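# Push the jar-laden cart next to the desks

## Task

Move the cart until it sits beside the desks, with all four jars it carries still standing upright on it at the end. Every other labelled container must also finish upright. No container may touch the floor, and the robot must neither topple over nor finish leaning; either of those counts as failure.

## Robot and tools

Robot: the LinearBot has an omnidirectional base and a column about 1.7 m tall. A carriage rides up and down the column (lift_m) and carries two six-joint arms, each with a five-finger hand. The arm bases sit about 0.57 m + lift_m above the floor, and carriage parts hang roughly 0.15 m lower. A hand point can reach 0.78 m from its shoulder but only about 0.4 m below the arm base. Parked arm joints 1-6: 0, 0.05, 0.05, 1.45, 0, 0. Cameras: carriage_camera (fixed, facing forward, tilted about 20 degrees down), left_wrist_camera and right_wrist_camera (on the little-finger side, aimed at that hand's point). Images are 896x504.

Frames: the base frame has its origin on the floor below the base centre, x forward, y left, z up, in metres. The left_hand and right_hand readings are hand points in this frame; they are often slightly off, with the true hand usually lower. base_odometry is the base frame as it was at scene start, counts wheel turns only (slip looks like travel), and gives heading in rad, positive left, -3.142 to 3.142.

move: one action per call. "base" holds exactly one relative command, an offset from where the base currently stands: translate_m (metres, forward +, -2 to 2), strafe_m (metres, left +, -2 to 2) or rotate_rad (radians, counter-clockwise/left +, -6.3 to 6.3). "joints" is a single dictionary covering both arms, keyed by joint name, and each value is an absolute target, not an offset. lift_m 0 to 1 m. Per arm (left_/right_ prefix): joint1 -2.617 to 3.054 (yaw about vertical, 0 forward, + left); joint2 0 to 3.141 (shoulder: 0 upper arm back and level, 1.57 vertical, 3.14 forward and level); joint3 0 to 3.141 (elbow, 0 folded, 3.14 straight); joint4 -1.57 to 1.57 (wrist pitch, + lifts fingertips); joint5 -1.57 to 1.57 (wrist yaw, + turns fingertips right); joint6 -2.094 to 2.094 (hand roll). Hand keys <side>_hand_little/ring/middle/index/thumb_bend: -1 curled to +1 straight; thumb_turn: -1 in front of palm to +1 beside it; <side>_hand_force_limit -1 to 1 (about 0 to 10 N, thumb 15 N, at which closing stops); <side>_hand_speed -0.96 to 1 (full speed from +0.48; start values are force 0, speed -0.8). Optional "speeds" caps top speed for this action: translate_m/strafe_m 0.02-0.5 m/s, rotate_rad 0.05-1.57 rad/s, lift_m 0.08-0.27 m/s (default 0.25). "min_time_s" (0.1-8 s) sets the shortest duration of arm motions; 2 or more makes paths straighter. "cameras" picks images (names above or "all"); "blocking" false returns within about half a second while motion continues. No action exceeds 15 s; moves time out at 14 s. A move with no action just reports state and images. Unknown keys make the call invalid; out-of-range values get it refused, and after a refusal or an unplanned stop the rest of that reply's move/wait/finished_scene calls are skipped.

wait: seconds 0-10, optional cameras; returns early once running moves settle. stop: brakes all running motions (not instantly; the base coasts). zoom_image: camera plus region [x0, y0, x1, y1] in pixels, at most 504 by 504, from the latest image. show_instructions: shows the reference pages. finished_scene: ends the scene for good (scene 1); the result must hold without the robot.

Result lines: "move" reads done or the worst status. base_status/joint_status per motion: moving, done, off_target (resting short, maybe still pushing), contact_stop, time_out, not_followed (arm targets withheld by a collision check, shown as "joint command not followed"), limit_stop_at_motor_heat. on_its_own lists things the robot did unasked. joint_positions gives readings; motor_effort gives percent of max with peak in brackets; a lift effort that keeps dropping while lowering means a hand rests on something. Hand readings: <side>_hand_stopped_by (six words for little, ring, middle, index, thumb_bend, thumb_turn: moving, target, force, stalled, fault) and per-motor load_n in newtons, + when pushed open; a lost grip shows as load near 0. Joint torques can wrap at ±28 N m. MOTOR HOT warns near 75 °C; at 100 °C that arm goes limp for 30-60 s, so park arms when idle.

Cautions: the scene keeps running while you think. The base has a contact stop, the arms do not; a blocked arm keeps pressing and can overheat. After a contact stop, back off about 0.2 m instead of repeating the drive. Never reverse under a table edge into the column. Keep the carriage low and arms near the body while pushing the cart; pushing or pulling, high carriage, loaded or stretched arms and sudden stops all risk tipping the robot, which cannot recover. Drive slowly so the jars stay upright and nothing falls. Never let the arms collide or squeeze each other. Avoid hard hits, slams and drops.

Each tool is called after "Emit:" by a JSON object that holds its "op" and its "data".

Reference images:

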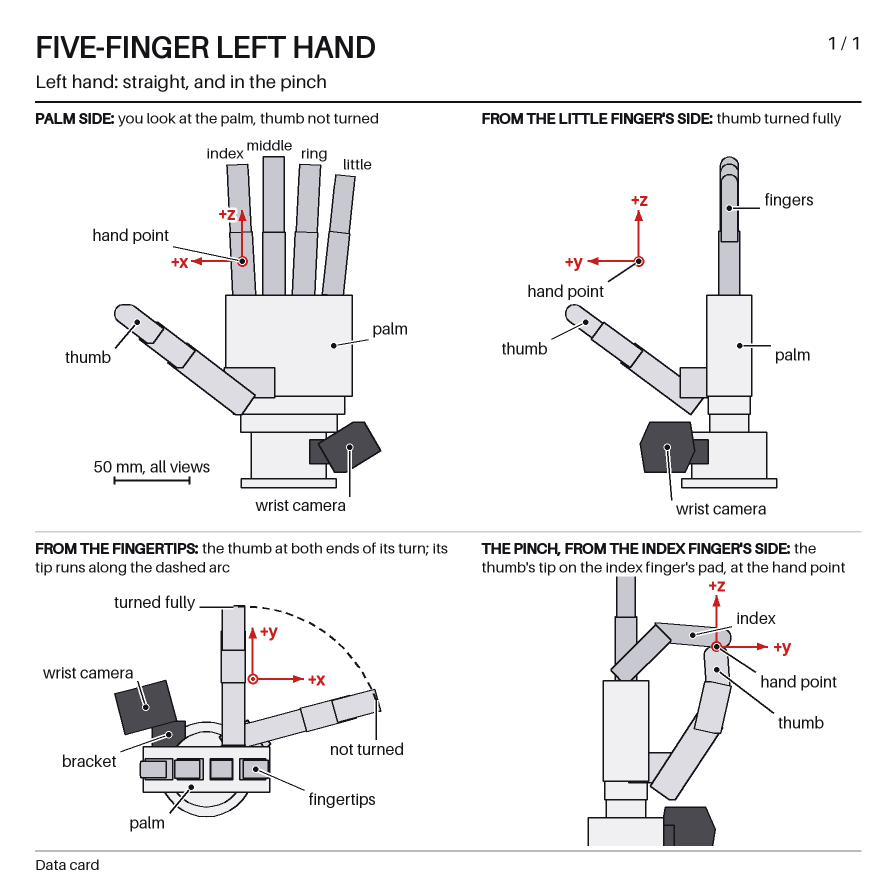

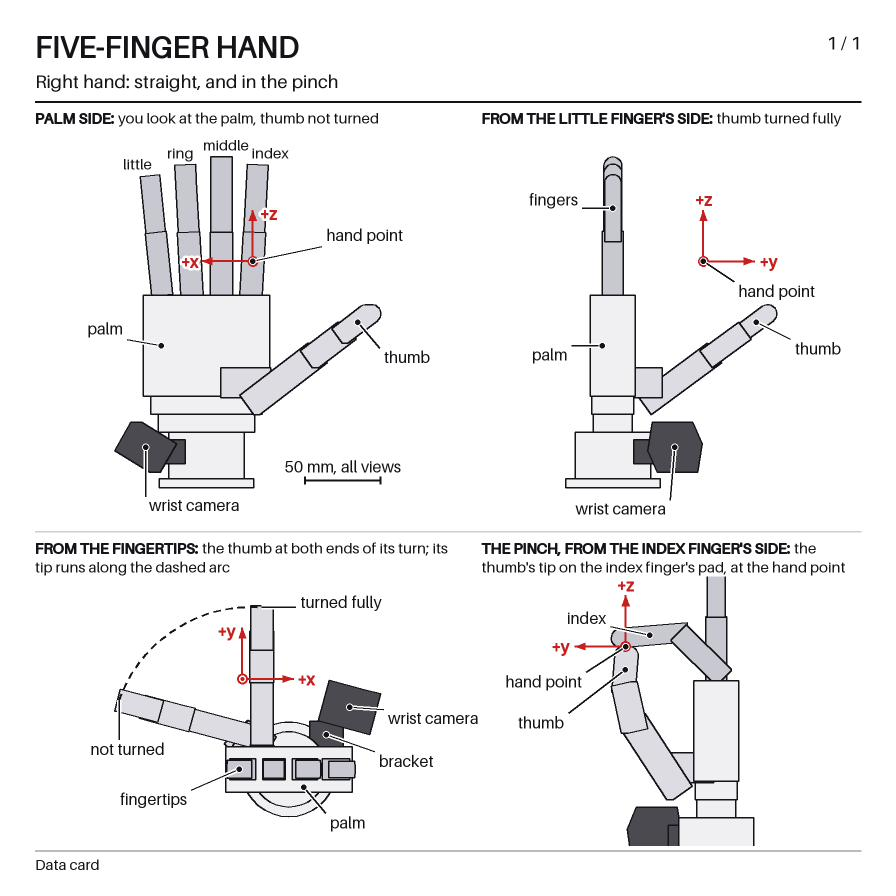

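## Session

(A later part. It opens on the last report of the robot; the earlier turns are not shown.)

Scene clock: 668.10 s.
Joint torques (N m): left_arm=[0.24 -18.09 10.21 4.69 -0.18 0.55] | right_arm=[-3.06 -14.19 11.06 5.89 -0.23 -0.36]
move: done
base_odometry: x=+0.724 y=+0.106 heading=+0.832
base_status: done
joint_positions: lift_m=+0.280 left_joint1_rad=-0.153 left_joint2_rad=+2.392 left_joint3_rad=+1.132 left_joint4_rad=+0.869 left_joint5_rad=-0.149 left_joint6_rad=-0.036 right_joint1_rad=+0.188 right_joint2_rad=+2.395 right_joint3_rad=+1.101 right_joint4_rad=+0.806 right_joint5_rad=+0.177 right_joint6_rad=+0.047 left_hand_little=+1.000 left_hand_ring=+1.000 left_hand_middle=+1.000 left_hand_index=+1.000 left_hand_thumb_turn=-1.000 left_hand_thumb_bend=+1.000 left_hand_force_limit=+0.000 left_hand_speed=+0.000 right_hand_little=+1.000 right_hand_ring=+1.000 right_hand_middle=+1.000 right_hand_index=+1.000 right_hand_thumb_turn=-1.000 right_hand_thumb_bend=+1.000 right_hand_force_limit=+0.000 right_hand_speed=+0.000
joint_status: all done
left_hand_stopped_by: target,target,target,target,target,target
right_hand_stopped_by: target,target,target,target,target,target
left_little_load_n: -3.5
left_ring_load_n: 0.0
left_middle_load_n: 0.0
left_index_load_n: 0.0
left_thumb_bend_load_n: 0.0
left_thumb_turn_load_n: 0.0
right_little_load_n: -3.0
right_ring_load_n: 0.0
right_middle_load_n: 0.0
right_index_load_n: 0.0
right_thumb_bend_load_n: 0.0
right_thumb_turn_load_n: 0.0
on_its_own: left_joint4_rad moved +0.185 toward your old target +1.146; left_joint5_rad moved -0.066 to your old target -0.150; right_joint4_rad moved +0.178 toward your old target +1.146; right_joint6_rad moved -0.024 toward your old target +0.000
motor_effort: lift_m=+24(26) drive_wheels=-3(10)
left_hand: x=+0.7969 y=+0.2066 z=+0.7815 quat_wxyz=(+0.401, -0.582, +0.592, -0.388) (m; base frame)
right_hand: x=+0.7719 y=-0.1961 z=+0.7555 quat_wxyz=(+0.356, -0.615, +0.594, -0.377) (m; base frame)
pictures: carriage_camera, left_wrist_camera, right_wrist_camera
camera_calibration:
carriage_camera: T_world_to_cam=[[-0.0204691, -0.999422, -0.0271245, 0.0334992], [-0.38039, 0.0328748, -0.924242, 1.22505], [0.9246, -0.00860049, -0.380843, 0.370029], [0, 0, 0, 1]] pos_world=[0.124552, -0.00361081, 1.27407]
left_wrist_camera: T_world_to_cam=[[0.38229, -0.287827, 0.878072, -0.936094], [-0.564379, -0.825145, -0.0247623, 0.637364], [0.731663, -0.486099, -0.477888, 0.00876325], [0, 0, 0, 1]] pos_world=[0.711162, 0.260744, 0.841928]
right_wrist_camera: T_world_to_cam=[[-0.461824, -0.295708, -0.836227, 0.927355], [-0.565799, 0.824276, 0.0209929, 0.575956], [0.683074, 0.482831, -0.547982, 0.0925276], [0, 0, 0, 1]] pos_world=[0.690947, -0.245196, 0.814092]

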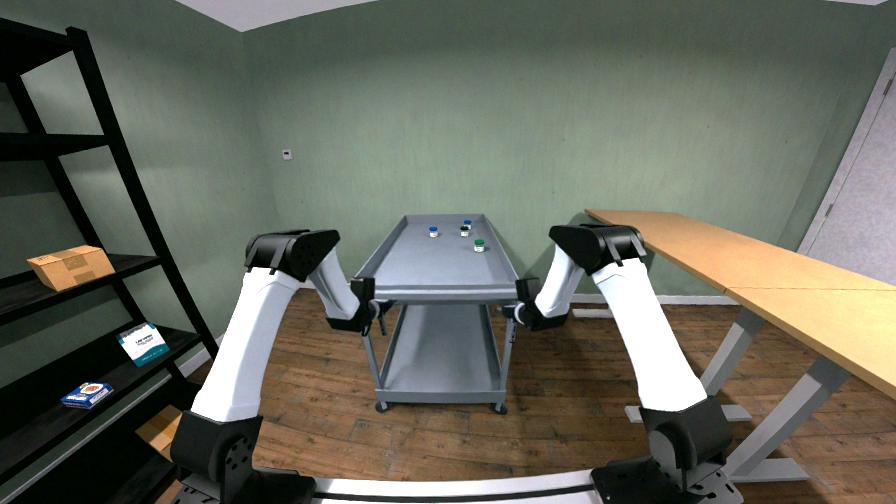

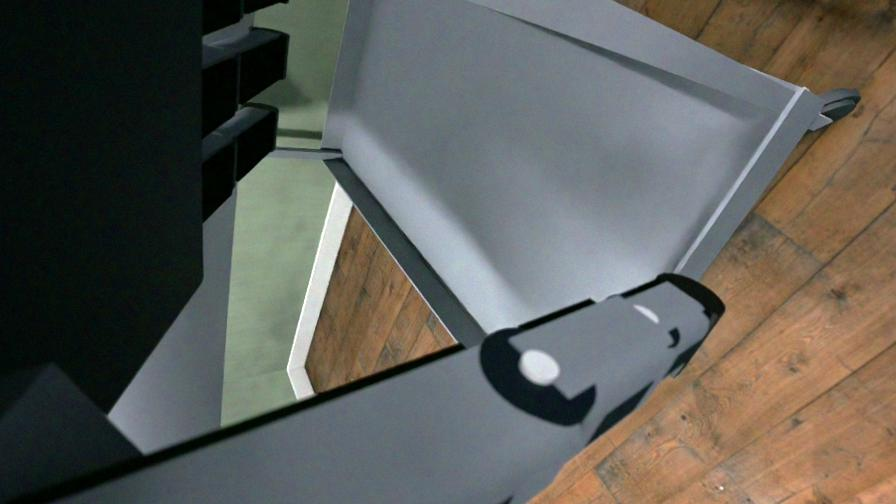

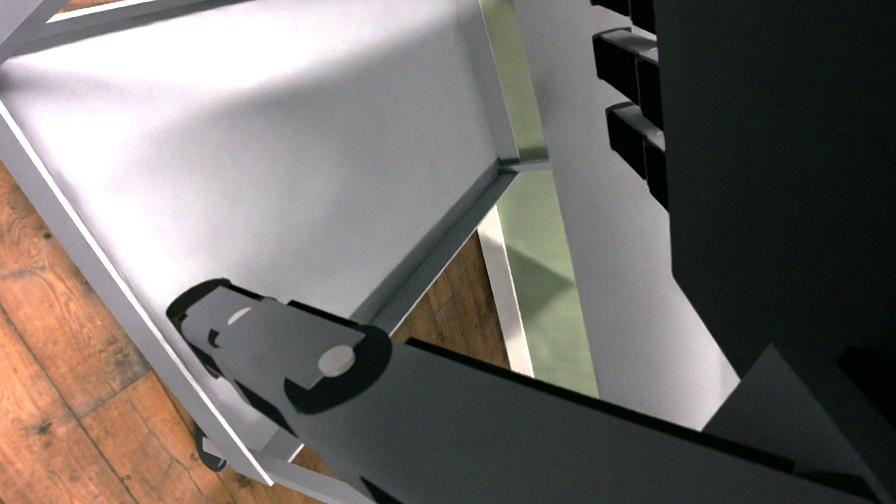

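Emit:
{"op": "move", "data": {"joints": {"right_joint4_rad": 0.65, "left_joint4_rad": 0.7, "right_joint2_rad": 2.38, "left_joint2_rad": 2.38, "right_joint3_rad": 1.11, "left_joint3_rad": 1.14}, "min_time_s": 1}}

Emit:
{"op": "move", "data": {"base": {"translate_m": -0.2}, "speeds": {"translate_m": 0.1}, "cameras": ["all"]}}

Scene clock: 684.47 s.
Joint torques (N m): left_arm=[0.27 -14.74 4.85 1.7 -0.18 0.22] | right_arm=[0.17 -10.92 4.04 1.75 -0.06 0.03]
move: done
base_odometry: x=+0.725 y=+0.106 heading=+0.832
base_status: not commanded
joint_positions: lift_m=+0.280 left_joint1_rad=-0.153 left_joint2_rad=+2.392 left_joint3_rad=+1.135 left_joint4_rad=+0.724 left_joint5_rad=-0.149 left_joint6_rad=-0.008 right_joint1_rad=+0.151 right_joint2_rad=+2.390 right_joint3_rad=+1.101 right_joint4_rad=+0.657 right_joint5_rad=+0.164 right_joint6_rad=+0.007 left_hand_little=+1.000 left_hand_ring=+1.000 left_hand_middle=+1.000 left_hand_index=+1.000 left_hand_thumb_turn=-1.000 left_hand_thumb_bend=+1.000 left_hand_force_limit=+0.000 left_hand_speed=+0.000 right_hand_little=+1.000 right_hand_ring=+1.000 right_hand_middle=+1.000 right_hand_index=+1.000 right_hand_thumb_turn=-1.000 right_hand_thumb_bend=+1.000 right_hand_force_limit=+0.000 right_hand_speed=+0.000
joint_status: all done
left_hand_stopped_by: target,target,target,target,target,target
right_hand_stopped_by: target,target,target,target,target,target
left_little_load_n: 0.0
left_ring_load_n: 0.0
left_middle_load_n: 0.0
left_index_load_n: 0.0
left_thumb_bend_load_n: 0.0
left_thumb_turn_load_n: 0.0
right_little_load_n: 0.0
right_ring_load_n: 0.0
right_middle_load_n: 0.0
right_index_load_n: 0.0
right_thumb_bend_load_n: 0.0
right_thumb_turn_load_n: 0.0
on_its_own: left_joint6_rad moved +0.028 to your old target +0.000; right_joint1_rad moved -0.037 to your old target +0.150; right_joint6_rad moved -0.040 to your old target +0.000
motor_effort: lift_m=+24(24) drive_wheels=+0(5)
left_hand: x=+0.7729 y=+0.2120 z=+0.7506 quat_wxyz=(+0.370, -0.594, +0.631, -0.335) (m; base frame)
right_hand: x=+0.7467 y=-0.2203 z=+0.7277 quat_wxyz=(+0.295, -0.648, +0.610, -0.348) (m; base frame)
pictures: none

Scene clock: 687.23 s.
Joint torques (N m): left_arm=[0.29 -14.67 4.83 1.68 -0.16 0.22] | right_arm=[0.2 -10.88 4.07 1.76 -0.06 0.04]
move: done
base_odometry: x=+0.590 y=-0.042 heading=+0.832
base_status: done
joint_positions: lift_m=+0.280 left_joint1_rad=-0.153 left_joint2_rad=+2.392 left_joint3_rad=+1.135 left_joint4_rad=+0.721 left_joint5_rad=-0.149 left_joint6_rad=-0.008 right_joint1_rad=+0.151 right_joint2_rad=+2.390 right_joint3_rad=+1.101 right_joint4_rad=+0.654 right_joint5_rad=+0.163 right_joint6_rad=+0.007 left_hand_little=+1.000 left_hand_ring=+1.000 left_hand_middle=+1.000 left_hand_index=+1.000 left_hand_thumb_turn=-1.000 left_hand_thumb_bend=+1.000 left_hand_force_limit=+0.000 left_hand_speed=+0.000 right_hand_little=+1.000 right_hand_ring=+1.000 right_hand_middle=+1.000 right_hand_index=+1.000 right_hand_thumb_turn=-1.000 right_hand_thumb_bend=+1.000 right_hand_force_limit=+0.000 right_hand_speed=+0.000
joint_status: not commanded
left_hand_stopped_by: target,target,target,target,target,target
right_hand_stopped_by: target,target,target,target,target,target
left_little_load_n: 0.0
left_ring_load_n: 0.0
left_middle_load_n: 0.0
left_index_load_n: 0.0
left_thumb_bend_load_n: 0.0
left_thumb_turn_load_n: 0.0
right_little_load_n: 0.0
right_ring_load_n: 0.0
right_middle_load_n: 0.0
right_index_load_n: 0.0
right_thumb_bend_load_n: 0.0
right_thumb_turn_load_n: 0.0
motor_effort: lift_m=+24(24) drive_wheels=+1(7)
left_hand: x=+0.7722 y=+0.2121 z=+0.7499 quat_wxyz=(+0.369, -0.595, +0.632, -0.334) (m; base frame)
right_hand: x=+0.7461 y=-0.2202 z=+0.7271 quat_wxyz=(+0.295, -0.649, +0.610, -0.347) (m; base frame)
pictures: carriage_camera, left_wrist_camera, right_wrist_camera
camera_calibration:
carriage_camera: T_world_to_cam=[[-0.0204691, -0.999422, -0.0271245, 0.0334992], [-0.38039, 0.0328748, -0.924242, 1.22505], [0.9246, -0.00860049, -0.380843, 0.370029], [0, 0, 0, 1]] pos_world=[0.124552, -0.00361081, 1.27407]
left_wrist_camera: T_world_to_cam=[[0.499032, -0.333593, 0.799802, -0.919141], [-0.575342, -0.817717, 0.0179165, 0.602035], [0.648034, -0.4691, -0.599997, 0.167018], [0, 0, 0, 1]] pos_world=[0.696823, 0.264024, 0.824555]
right_wrist_camera: T_world_to_cam=[[-0.579569, -0.334777, -0.742983, 0.896022], [-0.556908, 0.828317, 0.0611919, 0.546702], [0.59494, 0.449238, -0.666507, 0.25073], [0, 0, 0, 1]] pos_world=[0.674599, -0.265512, 0.799389]

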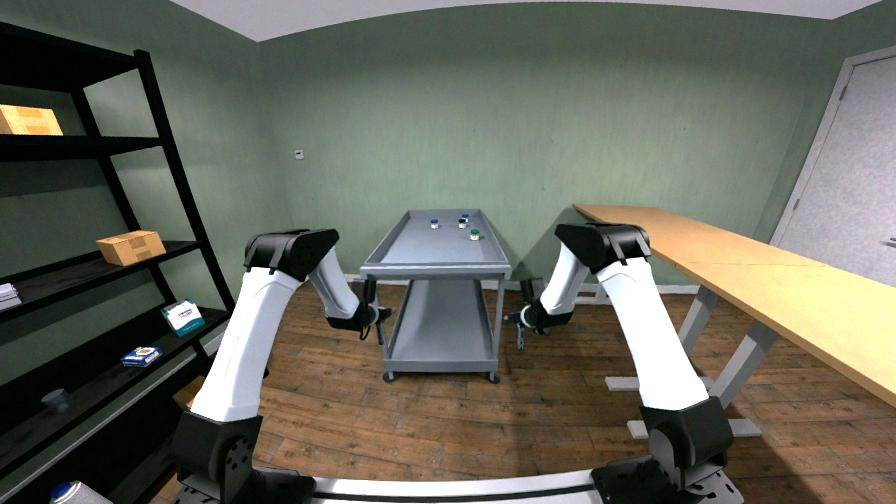

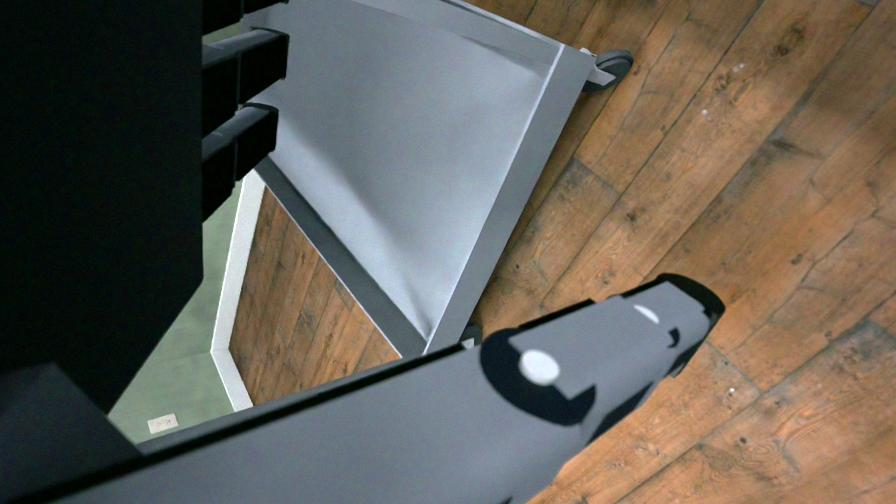

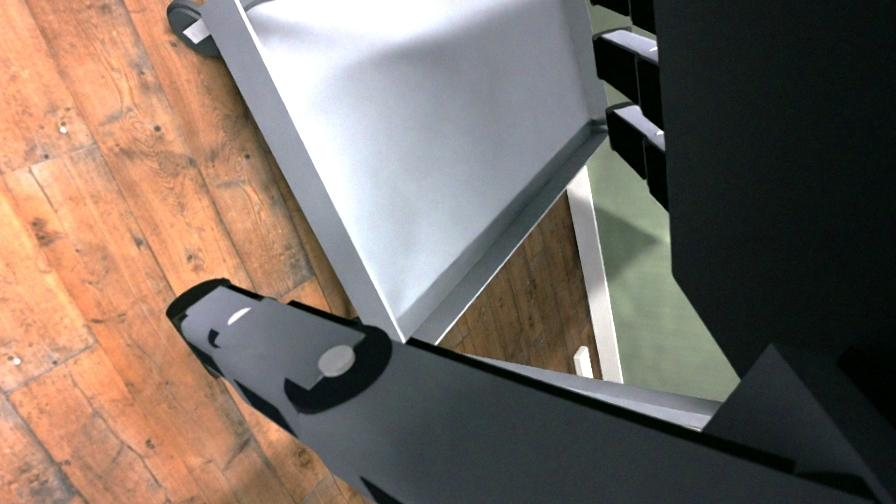

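Emit:
{"op": "move", "data": {"joints": {"lift_m": 0.28, "right_joint1_rad": 0.15, "right_joint2_rad": 2.346, "right_joint3_rad": 1.2, "right_joint4_rad": 1.146, "right_joint5_rad": 0.15, "right_joint6_rad": 0, "left_joint1_rad": -0.15, "left_joint2_rad": 2.346, "left_joint3_rad": 1.2, "left_joint4_rad": 1.146, "left_joint5_rad": -0.15, "left_joint6_rad": 0}, "min_time_s": 2, "cameras": ["all"]}}

Emit:
{"op": "zoom_image", "data": {"camera": "carriage_camera", "region": [340, 190, 560, 410]}}

Scene clock: 699.70 s.
Joint torques (N m): left_arm=[0.27 -17.46 6.35 2.3 -0.11 0.21] | right_arm=[0.2 -14.28 5.79 2.37 -0.1 0.04]
move: done
base_odometry: x=+0.590 y=-0.042 heading=+0.832
base_status: not commanded
joint_positions: lift_m=+0.280 left_joint1_rad=-0.153 left_joint2_rad=+2.382 left_joint3_rad=+1.182 left_joint4_rad=+1.127 left_joint5_rad=-0.149 left_joint6_rad=-0.008 right_joint1_rad=+0.151 right_joint2_rad=+2.390 right_joint3_rad=+1.174 right_joint4_rad=+1.125 right_joint5_rad=+0.163 right_joint6_rad=+0.007 left_hand_little=+1.000 left_hand_ring=+1.000 left_hand_middle=+1.000 left_hand_index=+1.000 left_hand_thumb_turn=-1.000 left_hand_thumb_bend=+1.000 left_hand_force_limit=+0.000 left_hand_speed=+0.000 right_hand_little=+1.000 right_hand_ring=+1.000 right_hand_middle=+1.000 right_hand_index=+1.000 right_hand_thumb_turn=-1.000 right_hand_thumb_bend=+1.000 right_hand_force_limit=+0.000 right_hand_speed=+0.000
joint_status: all done
left_hand_stopped_by: target,target,target,target,target,target
right_hand_stopped_by: target,target,target,target,target,target
left_little_load_n: -0.5
left_ring_load_n: -0.5
left_middle_load_n: 0.0
left_index_load_n: 0.0
left_thumb_bend_load_n: 0.0
left_thumb_turn_load_n: 0.0
right_little_load_n: 0.0
right_ring_load_n: 0.0
right_middle_load_n: 0.0
right_index_load_n: 0.0
right_thumb_bend_load_n: 0.0
right_thumb_turn_load_n: 0.0
motor_effort: lift_m=+24(24) drive_wheels=+0(2)
left_hand: x=+0.8452 y=+0.2009 z=+0.8704 quat_wxyz=(+0.482, -0.516, +0.519, -0.482) (m; base frame)
right_hand: x=+0.8425 y=-0.2055 z=+0.8616 quat_wxyz=(+0.472, -0.521, +0.523, -0.482) (m; base frame)
pictures: carriage_camera, left_wrist_camera, right_wrist_camera
camera_calibration:
carriage_camera: T_world_to_cam=[[-0.0204691, -0.999422, -0.0271245, 0.0334992], [-0.38039, 0.0328748, -0.924242, 1.22505], [0.9246, -0.00860049, -0.380843, 0.370029], [0, 0, 0, 1]] pos_world=[0.124552, -0.00361081, 1.27407]
left_wrist_camera: T_world_to_cam=[[0.0884839, -0.270269, 0.95871, -0.85976], [-0.536873, -0.823655, -0.182645, 0.775948], [0.83901, -0.498544, -0.21798, -0.301322], [0, 0, 0, 1]] pos_world=[0.745472, 0.256525, 0.900301]
right_wrist_camera: T_world_to_cam=[[-0.110145, -0.263274, -0.958413, 0.861535], [-0.527367, 0.832829, -0.168168, 0.753662], [0.842468, 0.486912, -0.230574, -0.300027], [0, 0, 0, 1]] pos_world=[0.745114, -0.254764, 0.88327]

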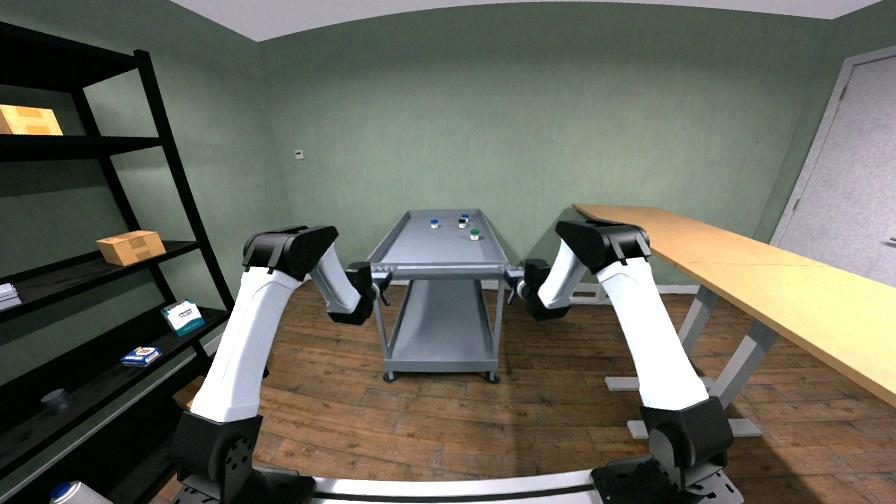

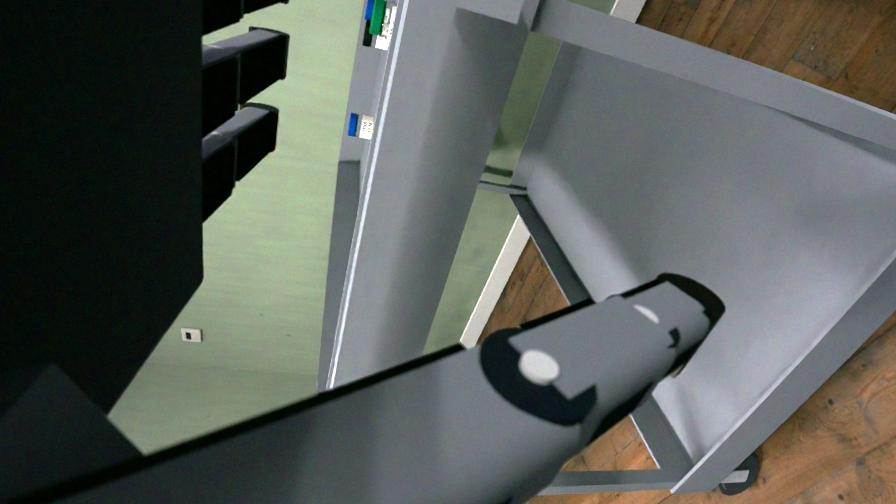

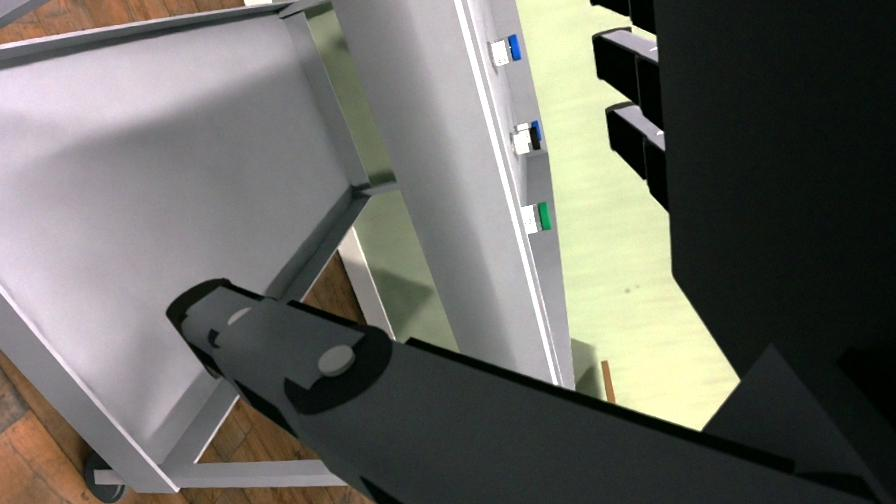

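Scaled by 2.291 from the camera's 896x504 image, which has a finer 1280x720 frame.

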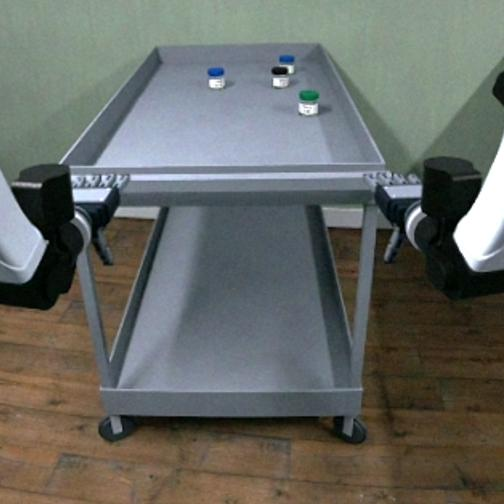

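Emit:
{"op": "zoom_image", "data": {"camera": "left_wrist_camera", "region": [290, 0, 590, 400]}}

Emit:
{"op": "zoom_image", "data": {"camera": "right_wrist_camera", "region": [300, 0, 600, 400]}}

Scaled by 1.260 from the camera's 896x504 image, which has a finer 1280x720 frame.

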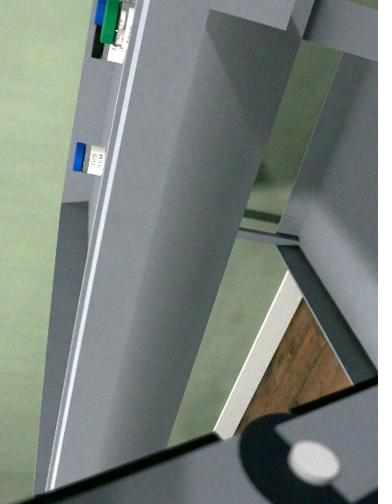

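Scaled by 1.260 from the camera's 896x504 image, which has a finer 1280x720 frame.

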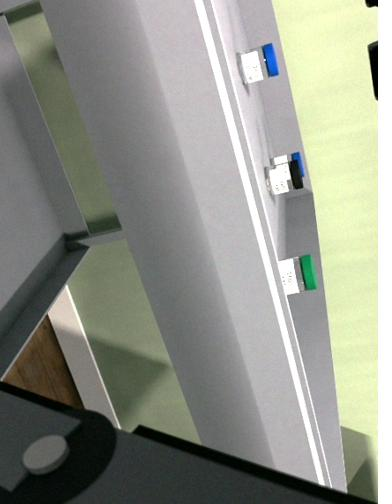

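Emit:
{"op": "move", "data": {"base": {"rotate_rad": -0.05}}}

Emit:
{"op": "move", "data": {"base": {"strafe_m": 0.07}}}

Emit:
{"op": "move", "data": {"base": {"translate_m": 0.08}, "speeds": {"translate_m": 0.1}, "cameras": ["all"]}}

Emit:
{"op": "zoom_image", "data": {"camera": "carriage_camera", "region": [340, 190, 560, 410]}}

Scene clock: 770.20 s.
Joint torques (N m): left_arm=[0.28 -17.4 6.19 2.28 -0.11 0.19] | right_arm=[0.42 -14.28 5.72 2.36 -0.06 0.04]
move: done
base_odometry: x=+0.590 y=-0.042 heading=+0.782
base_status: done
joint_positions: lift_m=+0.280 left_joint1_rad=-0.153 left_joint2_rad=+2.382 left_joint3_rad=+1.183 left_joint4_rad=+1.130 left_joint5_rad=-0.149 left_joint6_rad=-0.008 right_joint1_rad=+0.149 right_joint2_rad=+2.390 right_joint3_rad=+1.175 right_joint4_rad=+1.127 right_joint5_rad=+0.159 right_joint6_rad=+0.007 left_hand_little=+1.000 left_hand_ring=+1.000 left_hand_middle=+1.000 left_hand_index=+1.000 left_hand_thumb_turn=-1.000 left_hand_thumb_bend=+1.000 left_hand_force_limit=+0.000 left_hand_speed=+0.000 right_hand_little=+1.000 right_hand_ring=+1.000 right_hand_middle=+1.000 right_hand_index=+1.000 right_hand_thumb_turn=-1.000 right_hand_thumb_bend=+1.000 right_hand_force_limit=+0.000 right_hand_speed=+0.000
joint_status: not commanded
left_hand_stopped_by: target,target,target,target,target,target
right_hand_stopped_by: target,target,target,target,target,target
left_little_load_n: 0.0
left_ring_load_n: 0.0
left_middle_load_n: 0.0
left_index_load_n: 0.0
left_thumb_bend_load_n: 0.0
left_thumb_turn_load_n: 0.0
right_little_load_n: 0.0
right_ring_load_n: 0.0
right_middle_load_n: 0.0
right_index_load_n: 0.0
right_thumb_bend_load_n: 0.0
right_thumb_turn_load_n: 0.0
motor_effort: lift_m=+24(24) drive_wheels=-4(7)
left_hand: x=+0.8457 y=+0.2008 z=+0.8715 quat_wxyz=(+0.482, -0.515, +0.518, -0.483) (m; base frame)
right_hand: x=+0.8430 y=-0.2060 z=+0.8624 quat_wxyz=(+0.473, -0.520, +0.522, -0.482) (m; base frame)
pictures: none

Scene clock: 771.63 s.
Joint torques (N m): left_arm=[0.01 -17.32 6.23 2.27 -0.11 0.2] | right_arm=[0.16 -14.3 5.68 2.34 -0.05 0.04]
move: done
base_odometry: x=+0.540 y=+0.007 heading=+0.783
base_status: done
joint_positions: lift_m=+0.280 left_joint1_rad=-0.150 left_joint2_rad=+2.381 left_joint3_rad=+1.183 left_joint4_rad=+1.131 left_joint5_rad=-0.150 left_joint6_rad=-0.008 right_joint1_rad=+0.151 right_joint2_rad=+2.390 right_joint3_rad=+1.175 right_joint4_rad=+1.128 right_joint5_rad=+0.157 right_joint6_rad=+0.006 left_hand_little=+1.000 left_hand_ring=+1.000 left_hand_middle=+1.000 left_hand_index=+1.000 left_hand_thumb_turn=-1.000 left_hand_thumb_bend=+1.000 left_hand_force_limit=+0.000 left_hand_speed=+0.000 right_hand_little=+1.000 right_hand_ring=+1.000 right_hand_middle=+1.000 right_hand_index=+1.000 right_hand_thumb_turn=-1.000 right_hand_thumb_bend=+1.000 right_hand_force_limit=+0.000 right_hand_speed=+0.000
joint_status: not commanded
left_hand_stopped_by: target,target,target,target,target,target
right_hand_stopped_by: target,target,target,target,target,target
left_little_load_n: 0.0
left_ring_load_n: 0.0
left_middle_load_n: 0.0
left_index_load_n: 0.0
left_thumb_bend_load_n: 0.0
left_thumb_turn_load_n: 0.0
right_little_load_n: 0.0
right_ring_load_n: -0.5
right_middle_load_n: 0.0
right_index_load_n: 0.0
right_thumb_bend_load_n: 0.0
right_thumb_turn_load_n: 0.0
motor_effort: lift_m=+24(24) drive_wheels=+2(7)
left_hand: x=+0.8462 y=+0.2030 z=+0.8722 quat_wxyz=(+0.484, -0.516, +0.517, -0.483) (m; base frame)
right_hand: x=+0.8428 y=-0.2041 z=+0.8628 quat_wxyz=(+0.475, -0.521, +0.521, -0.481) (m; base frame)
pictures: none

Scene clock: 773.20 s.
Joint torques (N m): left_arm=[-0.05 -17.22 6.22 2.25 -0.09 0.21] | right_arm=[0.18 -14.34 5.74 2.3 -0.04 0.04]
move: done
base_odometry: x=+0.597 y=+0.064 heading=+0.783
base_status: done
joint_positions: lift_m=+0.280 left_joint1_rad=-0.150 left_joint2_rad=+2.379 left_joint3_rad=+1.183 left_joint4_rad=+1.133 left_joint5_rad=-0.150 left_joint6_rad=-0.008 right_joint1_rad=+0.151 right_joint2_rad=+2.390 right_joint3_rad=+1.175 right_joint4_rad=+1.130 right_joint5_rad=+0.157 right_joint6_rad=+0.006 left_hand_little=+1.000 left_hand_ring=+1.000 left_hand_middle=+1.000 left_hand_index=+1.000 left_hand_thumb_turn=-1.000 left_hand_thumb_bend=+1.000 left_hand_force_limit=+0.000 left_hand_speed=+0.000 right_hand_little=+1.000 right_hand_ring=+1.000 right_hand_middle=+1.000 right_hand_index=+1.000 right_hand_thumb_turn=-1.000 right_hand_thumb_bend=+1.000 right_hand_force_limit=+0.000 right_hand_speed=+0.000
joint_status: not commanded
left_hand_stopped_by: target,target,target,target,target,target
right_hand_stopped_by: target,target,target,target,target,target
left_little_load_n: 0.0
left_ring_load_n: 0.0
left_middle_load_n: 0.0
left_index_load_n: 0.0
left_thumb_bend_load_n: 0.0
left_thumb_turn_load_n: 0.0
right_little_load_n: -0.5
right_ring_load_n: 0.0
right_middle_load_n: 0.0
right_index_load_n: 0.0
right_thumb_bend_load_n: 0.0
right_thumb_turn_load_n: 0.0
motor_effort: lift_m=+24(24) drive_wheels=+0(7)
left_hand: x=+0.8465 y=+0.2030 z=+0.8739 quat_wxyz=(+0.485, -0.515, +0.516, -0.484) (m; base frame)
right_hand: x=+0.8430 y=-0.2041 z=+0.8633 quat_wxyz=(+0.475, -0.521, +0.520, -0.482) (m; base frame)
pictures: carriage_camera, left_wrist_camera, right_wrist_camera
camera_calibration:
carriage_camera: T_world_to_cam=[[-0.0204691, -0.999422, -0.0271245, 0.0334992], [-0.38039, 0.0328748, -0.924242, 1.22505], [0.9246, -0.00860049, -0.380843, 0.370029], [0, 0, 0, 1]] pos_world=[0.124552, -0.00361081, 1.27407]
left_wrist_camera: T_world_to_cam=[[0.0809069, -0.268622, 0.959842, -0.857569], [-0.531753, -0.826136, -0.186381, 0.778467], [0.843026, -0.495319, -0.209681, -0.311967], [0, 0, 0, 1]] pos_world=[0.746332, 0.258234, 0.902809]
right_wrist_camera: T_world_to_cam=[[-0.102818, -0.262955, -0.959314, 0.858285], [-0.531468, 0.829746, -0.170478, 0.757862], [0.840815, 0.492317, -0.225065, -0.303002], [0, 0, 0, 1]] pos_world=[0.745795, -0.25397, 0.884368]

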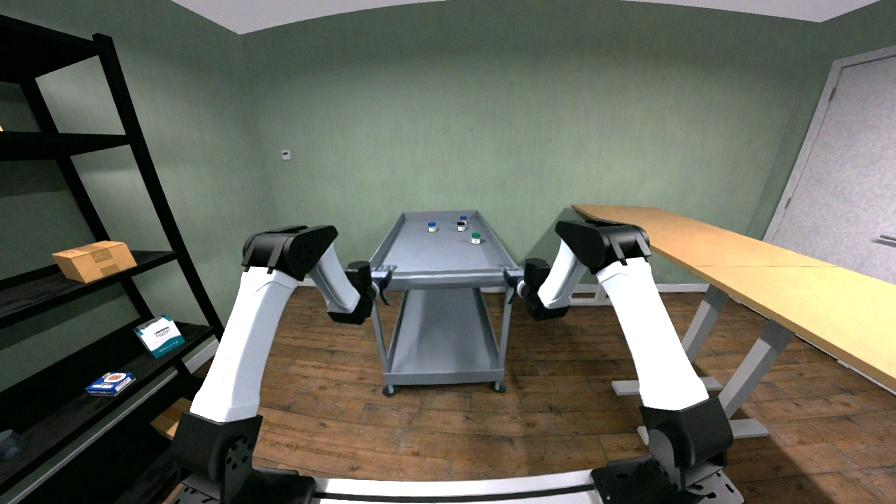

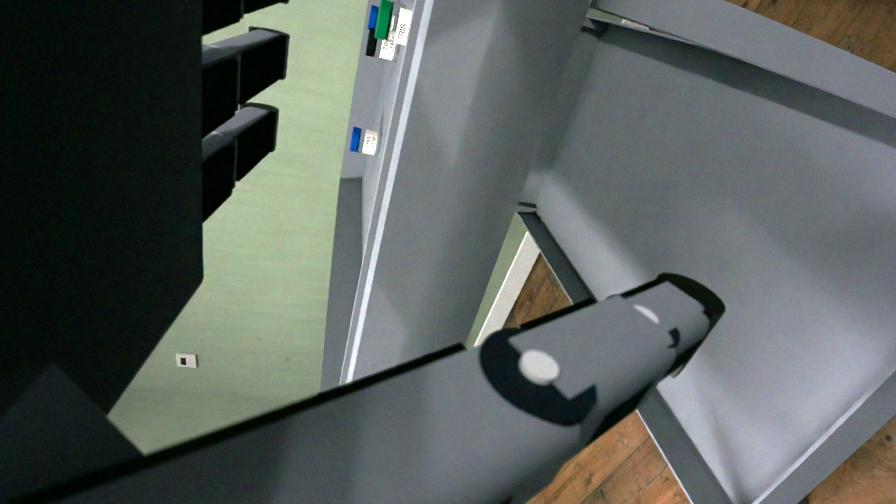

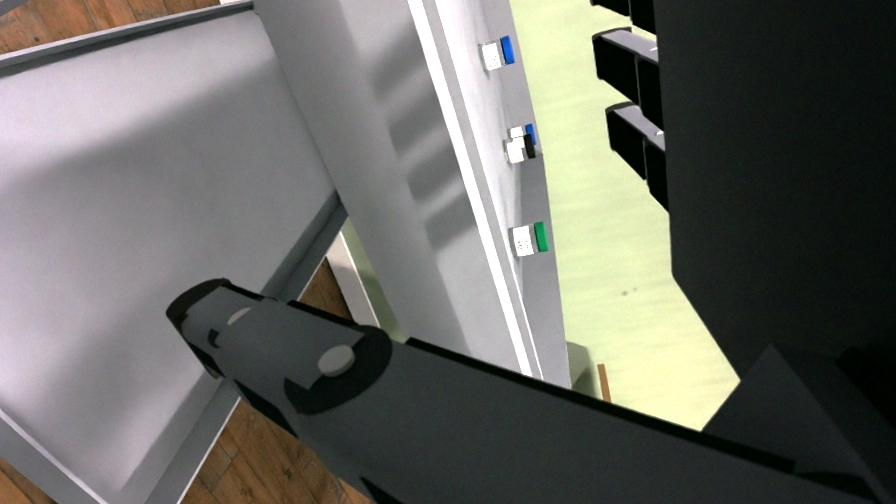

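Scaled by 2.291 from the camera's 896x504 image, which has a finer 1280x720 frame.

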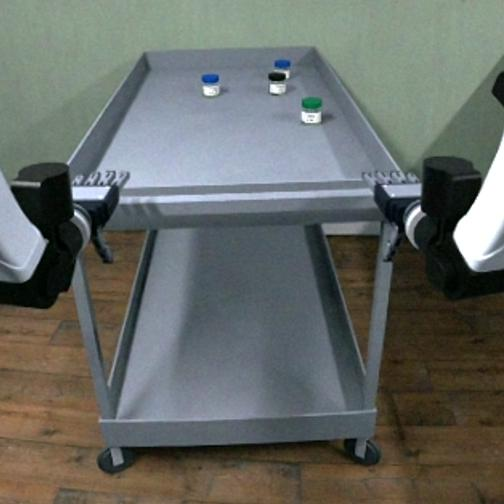

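Emit:
{"op": "move", "data": {"joints": {"lift_m": 0.26}}}

Emit:
{"op": "move", "data": {"base": {"translate_m": 0.04}, "speeds": {"translate_m": 0.05}, "cameras": ["all"]}}

Emit:
{"op": "zoom_image", "data": {"camera": "carriage_camera", "region": [340, 240, 550, 350]}}

Scene clock: 831.10 s.
Joint torques (N m): left_arm=[-0.01 -16.09 6 2.19 -0.1 0.22] | right_arm=[0.23 -13.63 5.48 2.28 -0.04 0.04]
move: done
base_odometry: x=+0.597 y=+0.064 heading=+0.783
base_status: not commanded
joint_positions: lift_m=+0.260 left_joint1_rad=-0.150 left_joint2_rad=+2.368 left_joint3_rad=+1.187 left_joint4_rad=+1.139 left_joint5_rad=-0.150 left_joint6_rad=-0.008 right_joint1_rad=+0.151 right_joint2_rad=+2.381 right_joint3_rad=+1.179 right_joint4_rad=+1.133 right_joint5_rad=+0.157 right_joint6_rad=+0.006 left_hand_little=+1.000 left_hand_ring=+1.000 left_hand_middle=+1.000 left_hand_index=+1.000 left_hand_thumb_turn=-1.000 left_hand_thumb_bend=+1.000 left_hand_force_limit=+0.000 left_hand_speed=+0.000 right_hand_little=+1.000 right_hand_ring=+1.000 right_hand_middle=+1.000 right_hand_index=+1.000 right_hand_thumb_turn=-1.000 right_hand_thumb_bend=+1.000 right_hand_force_limit=+0.000 right_hand_speed=+0.000
joint_status: all done
left_hand_stopped_by: target,target,target,target,target,target
right_hand_stopped_by: target,target,target,target,target,target
left_little_load_n: 0.0
left_ring_load_n: -0.5
left_middle_load_n: 0.0
left_index_load_n: 0.0
left_thumb_bend_load_n: 0.0
left_thumb_turn_load_n: 0.0
right_little_load_n: 0.0
right_ring_load_n: 0.0
right_middle_load_n: -0.5
right_index_load_n: 0.0
right_thumb_bend_load_n: 0.0
right_thumb_turn_load_n: 0.0
motor_effort: lift_m=+25(28) drive_wheels=+2(4)
left_hand: x=+0.8491 y=+0.2026 z=+0.8639 quat_wxyz=(+0.489, -0.511, +0.510, -0.490) (m; base frame)
right_hand: x=+0.8453 y=-0.2037 z=+0.8506 quat_wxyz=(+0.480, -0.517, +0.517, -0.485) (m; base frame)
pictures: none

Scene clock: 832.47 s.
Joint torques (N m): left_arm=[-0.03 -16.02 6.05 2.18 -0.09 0.21] | right_arm=[0.2 -13.59 5.46 2.29 -0.05 0.05]
move: done
base_odometry: x=+0.625 y=+0.092 heading=+0.784
base_status: done
joint_positions: lift_m=+0.260 left_joint1_rad=-0.150 left_joint2_rad=+2.368 left_joint3_rad=+1.187 left_joint4_rad=+1.139 left_joint5_rad=-0.150 left_joint6_rad=-0.008 right_joint1_rad=+0.151 right_joint2_rad=+2.381 right_joint3_rad=+1.179 right_joint4_rad=+1.133 right_joint5_rad=+0.157 right_joint6_rad=+0.006 left_hand_little=+1.000 left_hand_ring=+1.000 left_hand_middle=+1.000 left_hand_index=+1.000 left_hand_thumb_turn=-1.000 left_hand_thumb_bend=+1.000 left_hand_force_limit=+0.000 left_hand_speed=+0.000 right_hand_little=+1.000 right_hand_ring=+1.000 right_hand_middle=+1.000 right_hand_index=+1.000 right_hand_thumb_turn=-1.000 right_hand_thumb_bend=+1.000 right_hand_force_limit=+0.000 right_hand_speed=+0.000
joint_status: not commanded
left_hand_stopped_by: target,target,target,target,target,target
right_hand_stopped_by: target,target,target,target,target,target
left_little_load_n: 0.0
left_ring_load_n: 0.0
left_middle_load_n: 0.0
left_index_load_n: 0.0
left_thumb_bend_load_n: 0.0
left_thumb_turn_load_n: 0.0
right_little_load_n: 0.0
right_ring_load_n: 0.0
right_middle_load_n: 0.0
right_index_load_n: 0.0
right_thumb_bend_load_n: 0.0
right_thumb_turn_load_n: 0.0
motor_effort: lift_m=+25(25) drive_wheels=-1(8)
left_hand: x=+0.8491 y=+0.2026 z=+0.8639 quat_wxyz=(+0.489, -0.511, +0.510, -0.490) (m; base frame)
right_hand: x=+0.8453 y=-0.2037 z=+0.8506 quat_wxyz=(+0.480, -0.517, +0.517, -0.485) (m; base frame)
pictures: carriage_camera, left_wrist_camera, right_wrist_camera
camera_calibration:
carriage_camera: T_world_to_cam=[[-0.0204691, -0.999422, -0.0271245, 0.0329513], [-0.38039, 0.0328748, -0.924242, 1.20638], [0.9246, -0.00860049, -0.380843, 0.362336], [0, 0, 0, 1]] pos_world=[0.124552, -0.00361081, 1.25387]
left_wrist_camera: T_world_to_cam=[[0.060236, -0.265518, 0.962222, -0.833372], [-0.52766, -0.826747, -0.195103, 0.781848], [0.847317, -0.495974, -0.189903, -0.337045], [0, 0, 0, 1]] pos_world=[0.748332, 0.257949, 0.890424]
right_wrist_camera: T_world_to_cam=[[-0.0883523, -0.260755, -0.961353, 0.836458], [-0.528846, 0.830149, -0.176565, 0.759696], [0.844106, 0.492808, -0.211245, -0.322401], [0, 0, 0, 1]] pos_world=[0.747806, -0.253668, 0.870161]

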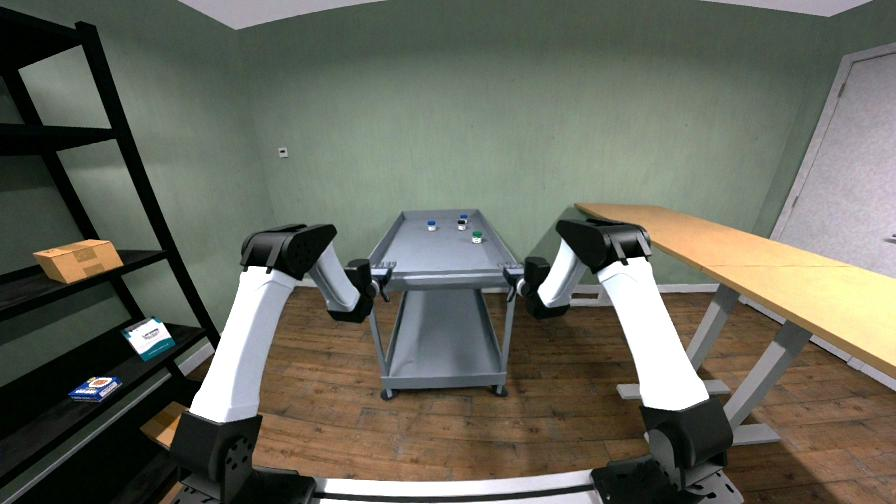

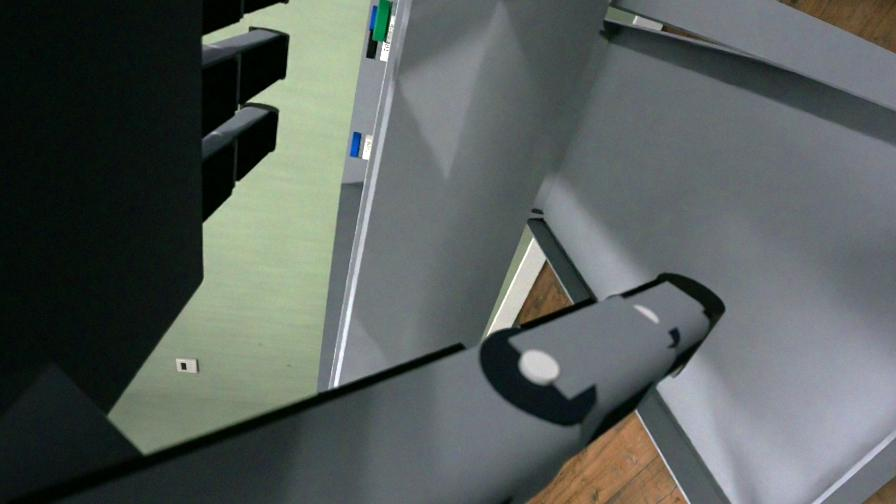

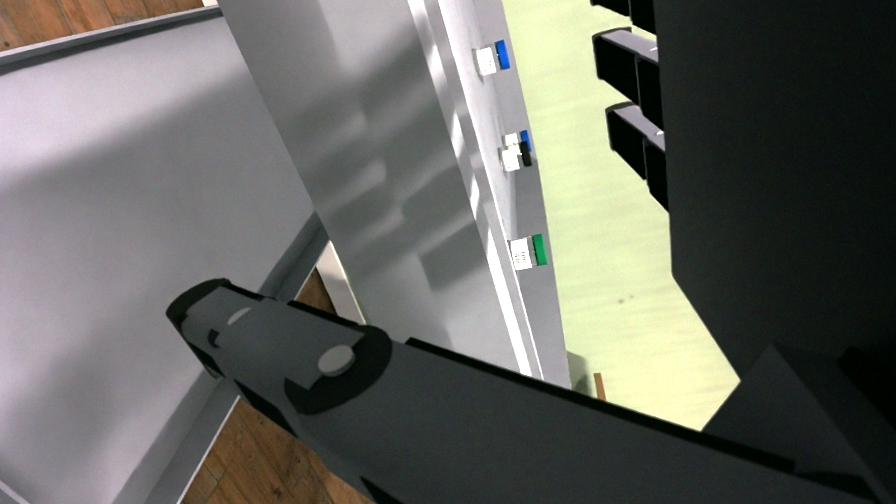

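Scaled by 2.400 from the camera's 896x504 image, which has a finer 1280x720 frame.

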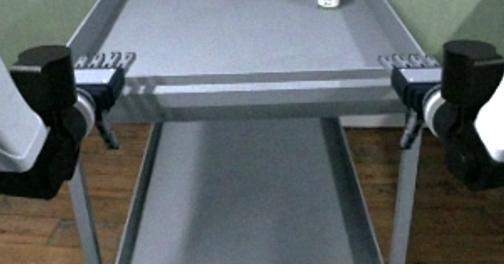

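Emit:
{"op": "move", "data": {"joints": {"lift_m": 0.25, "left_joint2_rad": 2.37, "left_joint4_rad": 1.17}, "cameras": ["all"]}}

Emit:
{"op": "zoom_image", "data": {"camera": "carriage_camera", "region": [340, 240, 550, 350]}}

Scene clock: 872.77 s.
Joint torques (N m): left_arm=[-0.05 -13.86 5.82 2.24 -0.1 0.21] | right_arm=[0.23 -13.49 5.41 2.26 -0.04 0.04]
move: done
base_odometry: x=+0.625 y=+0.092 heading=+0.784
base_status: not commanded
joint_positions: lift_m=+0.250 left_joint1_rad=-0.150 left_joint2_rad=+2.370 left_joint3_rad=+1.188 left_joint4_rad=+1.158 left_joint5_rad=-0.150 left_joint6_rad=-0.008 right_joint1_rad=+0.151 right_joint2_rad=+2.379 right_joint3_rad=+1.180 right_joint4_rad=+1.134 right_joint5_rad=+0.157 right_joint6_rad=+0.006 left_hand_little=+1.000 left_hand_ring=+1.000 left_hand_middle=+1.000 left_hand_index=+1.000 left_hand_thumb_turn=-1.000 left_hand_thumb_bend=+1.000 left_hand_force_limit=+0.000 left_hand_speed=+0.000 right_hand_little=+1.000 right_hand_ring=+1.000 right_hand_middle=+1.000 right_hand_index=+1.000 right_hand_thumb_turn=-1.000 right_hand_thumb_bend=+1.000 right_hand_force_limit=+0.000 right_hand_speed=+0.000
joint_status: all done
left_hand_stopped_by: target,target,target,target,target,target
right_hand_stopped_by: target,target,target,target,target,target
left_little_load_n: 0.0
left_ring_load_n: 0.0
left_middle_load_n: 0.0
left_index_load_n: 0.0
left_thumb_bend_load_n: 0.0
left_thumb_turn_load_n: 0.0
right_little_load_n: -0.5
right_ring_load_n: 0.0
right_middle_load_n: 0.0
right_index_load_n: 0.0
right_thumb_bend_load_n: 0.0
right_thumb_turn_load_n: 0.0
motor_effort: lift_m=+25(26) drive_wheels=+3(4)
left_hand: x=+0.8506 y=+0.2024 z=+0.8579 quat_wxyz=(+0.493, -0.507, +0.505, -0.495) (m; base frame)
right_hand: x=+0.8458 y=-0.2036 z=+0.8425 quat_wxyz=(+0.481, -0.515, +0.516, -0.486) (m; base frame)
pictures: carriage_camera, left_wrist_camera, right_wrist_camera
camera_calibration:
carriage_camera: T_world_to_cam=[[-0.0204691, -0.999422, -0.0271245, 0.0326801], [-0.38039, 0.0328748, -0.924242, 1.19713], [0.9246, -0.00860049, -0.380843, 0.358527], [0, 0, 0, 1]] pos_world=[0.124552, -0.00361081, 1.24387]
left_wrist_camera: T_world_to_cam=[[0.0435346, -0.262904, 0.963839, -0.815478], [-0.524203, -0.827294, -0.201981, 0.784313], [0.85048, -0.496454, -0.173831, -0.35593], [0, 0, 0, 1]] pos_world=[0.749352, 0.257762, 0.882535]
right_wrist_camera: T_world_to_cam=[[-0.0847088, -0.260179, -0.961837, 0.826157], [-0.528163, 0.830262, -0.178073, 0.759225], [0.844907, 0.492922, -0.207747, -0.328121], [0, 0, 0, 1]] pos_world=[0.748209, -0.253668, 0.86166]

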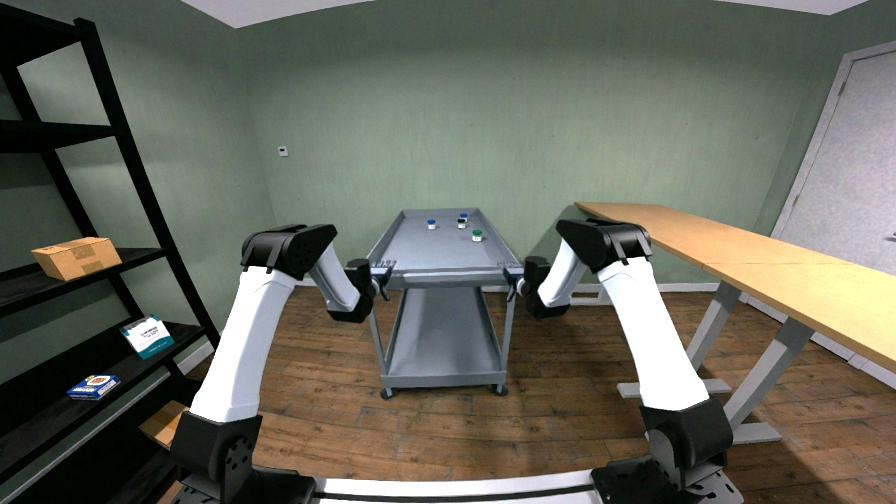

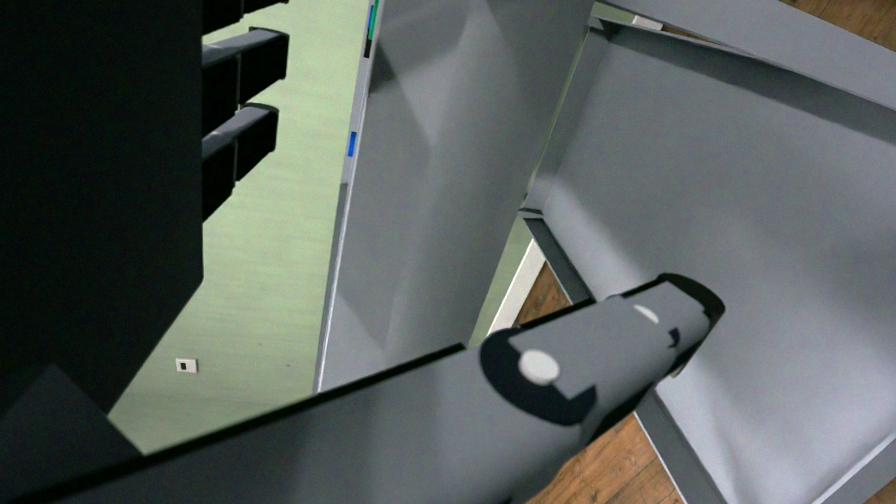

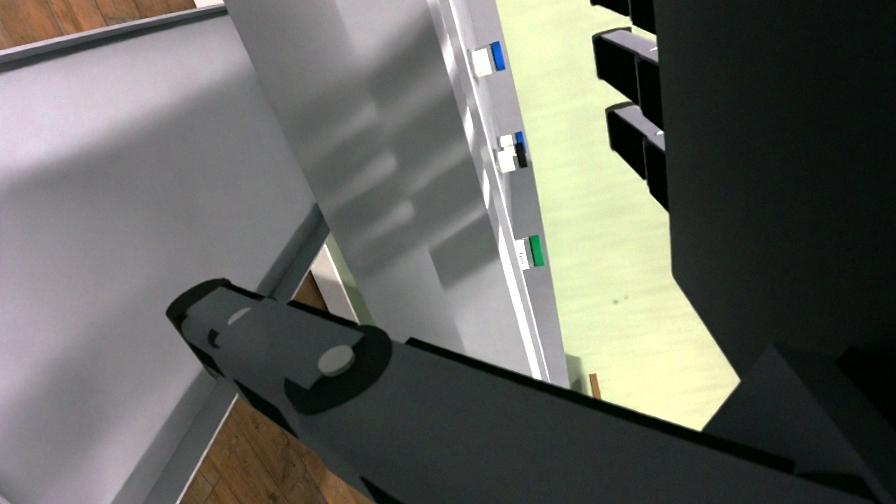

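Scaled by 2.400 from the camera's 896x504 image, which has a finer 1280x720 frame.

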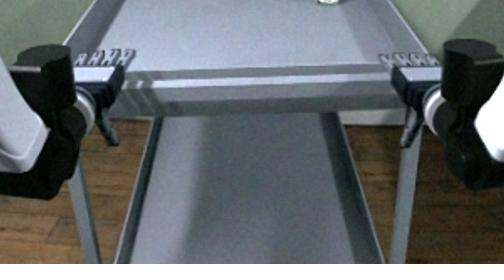

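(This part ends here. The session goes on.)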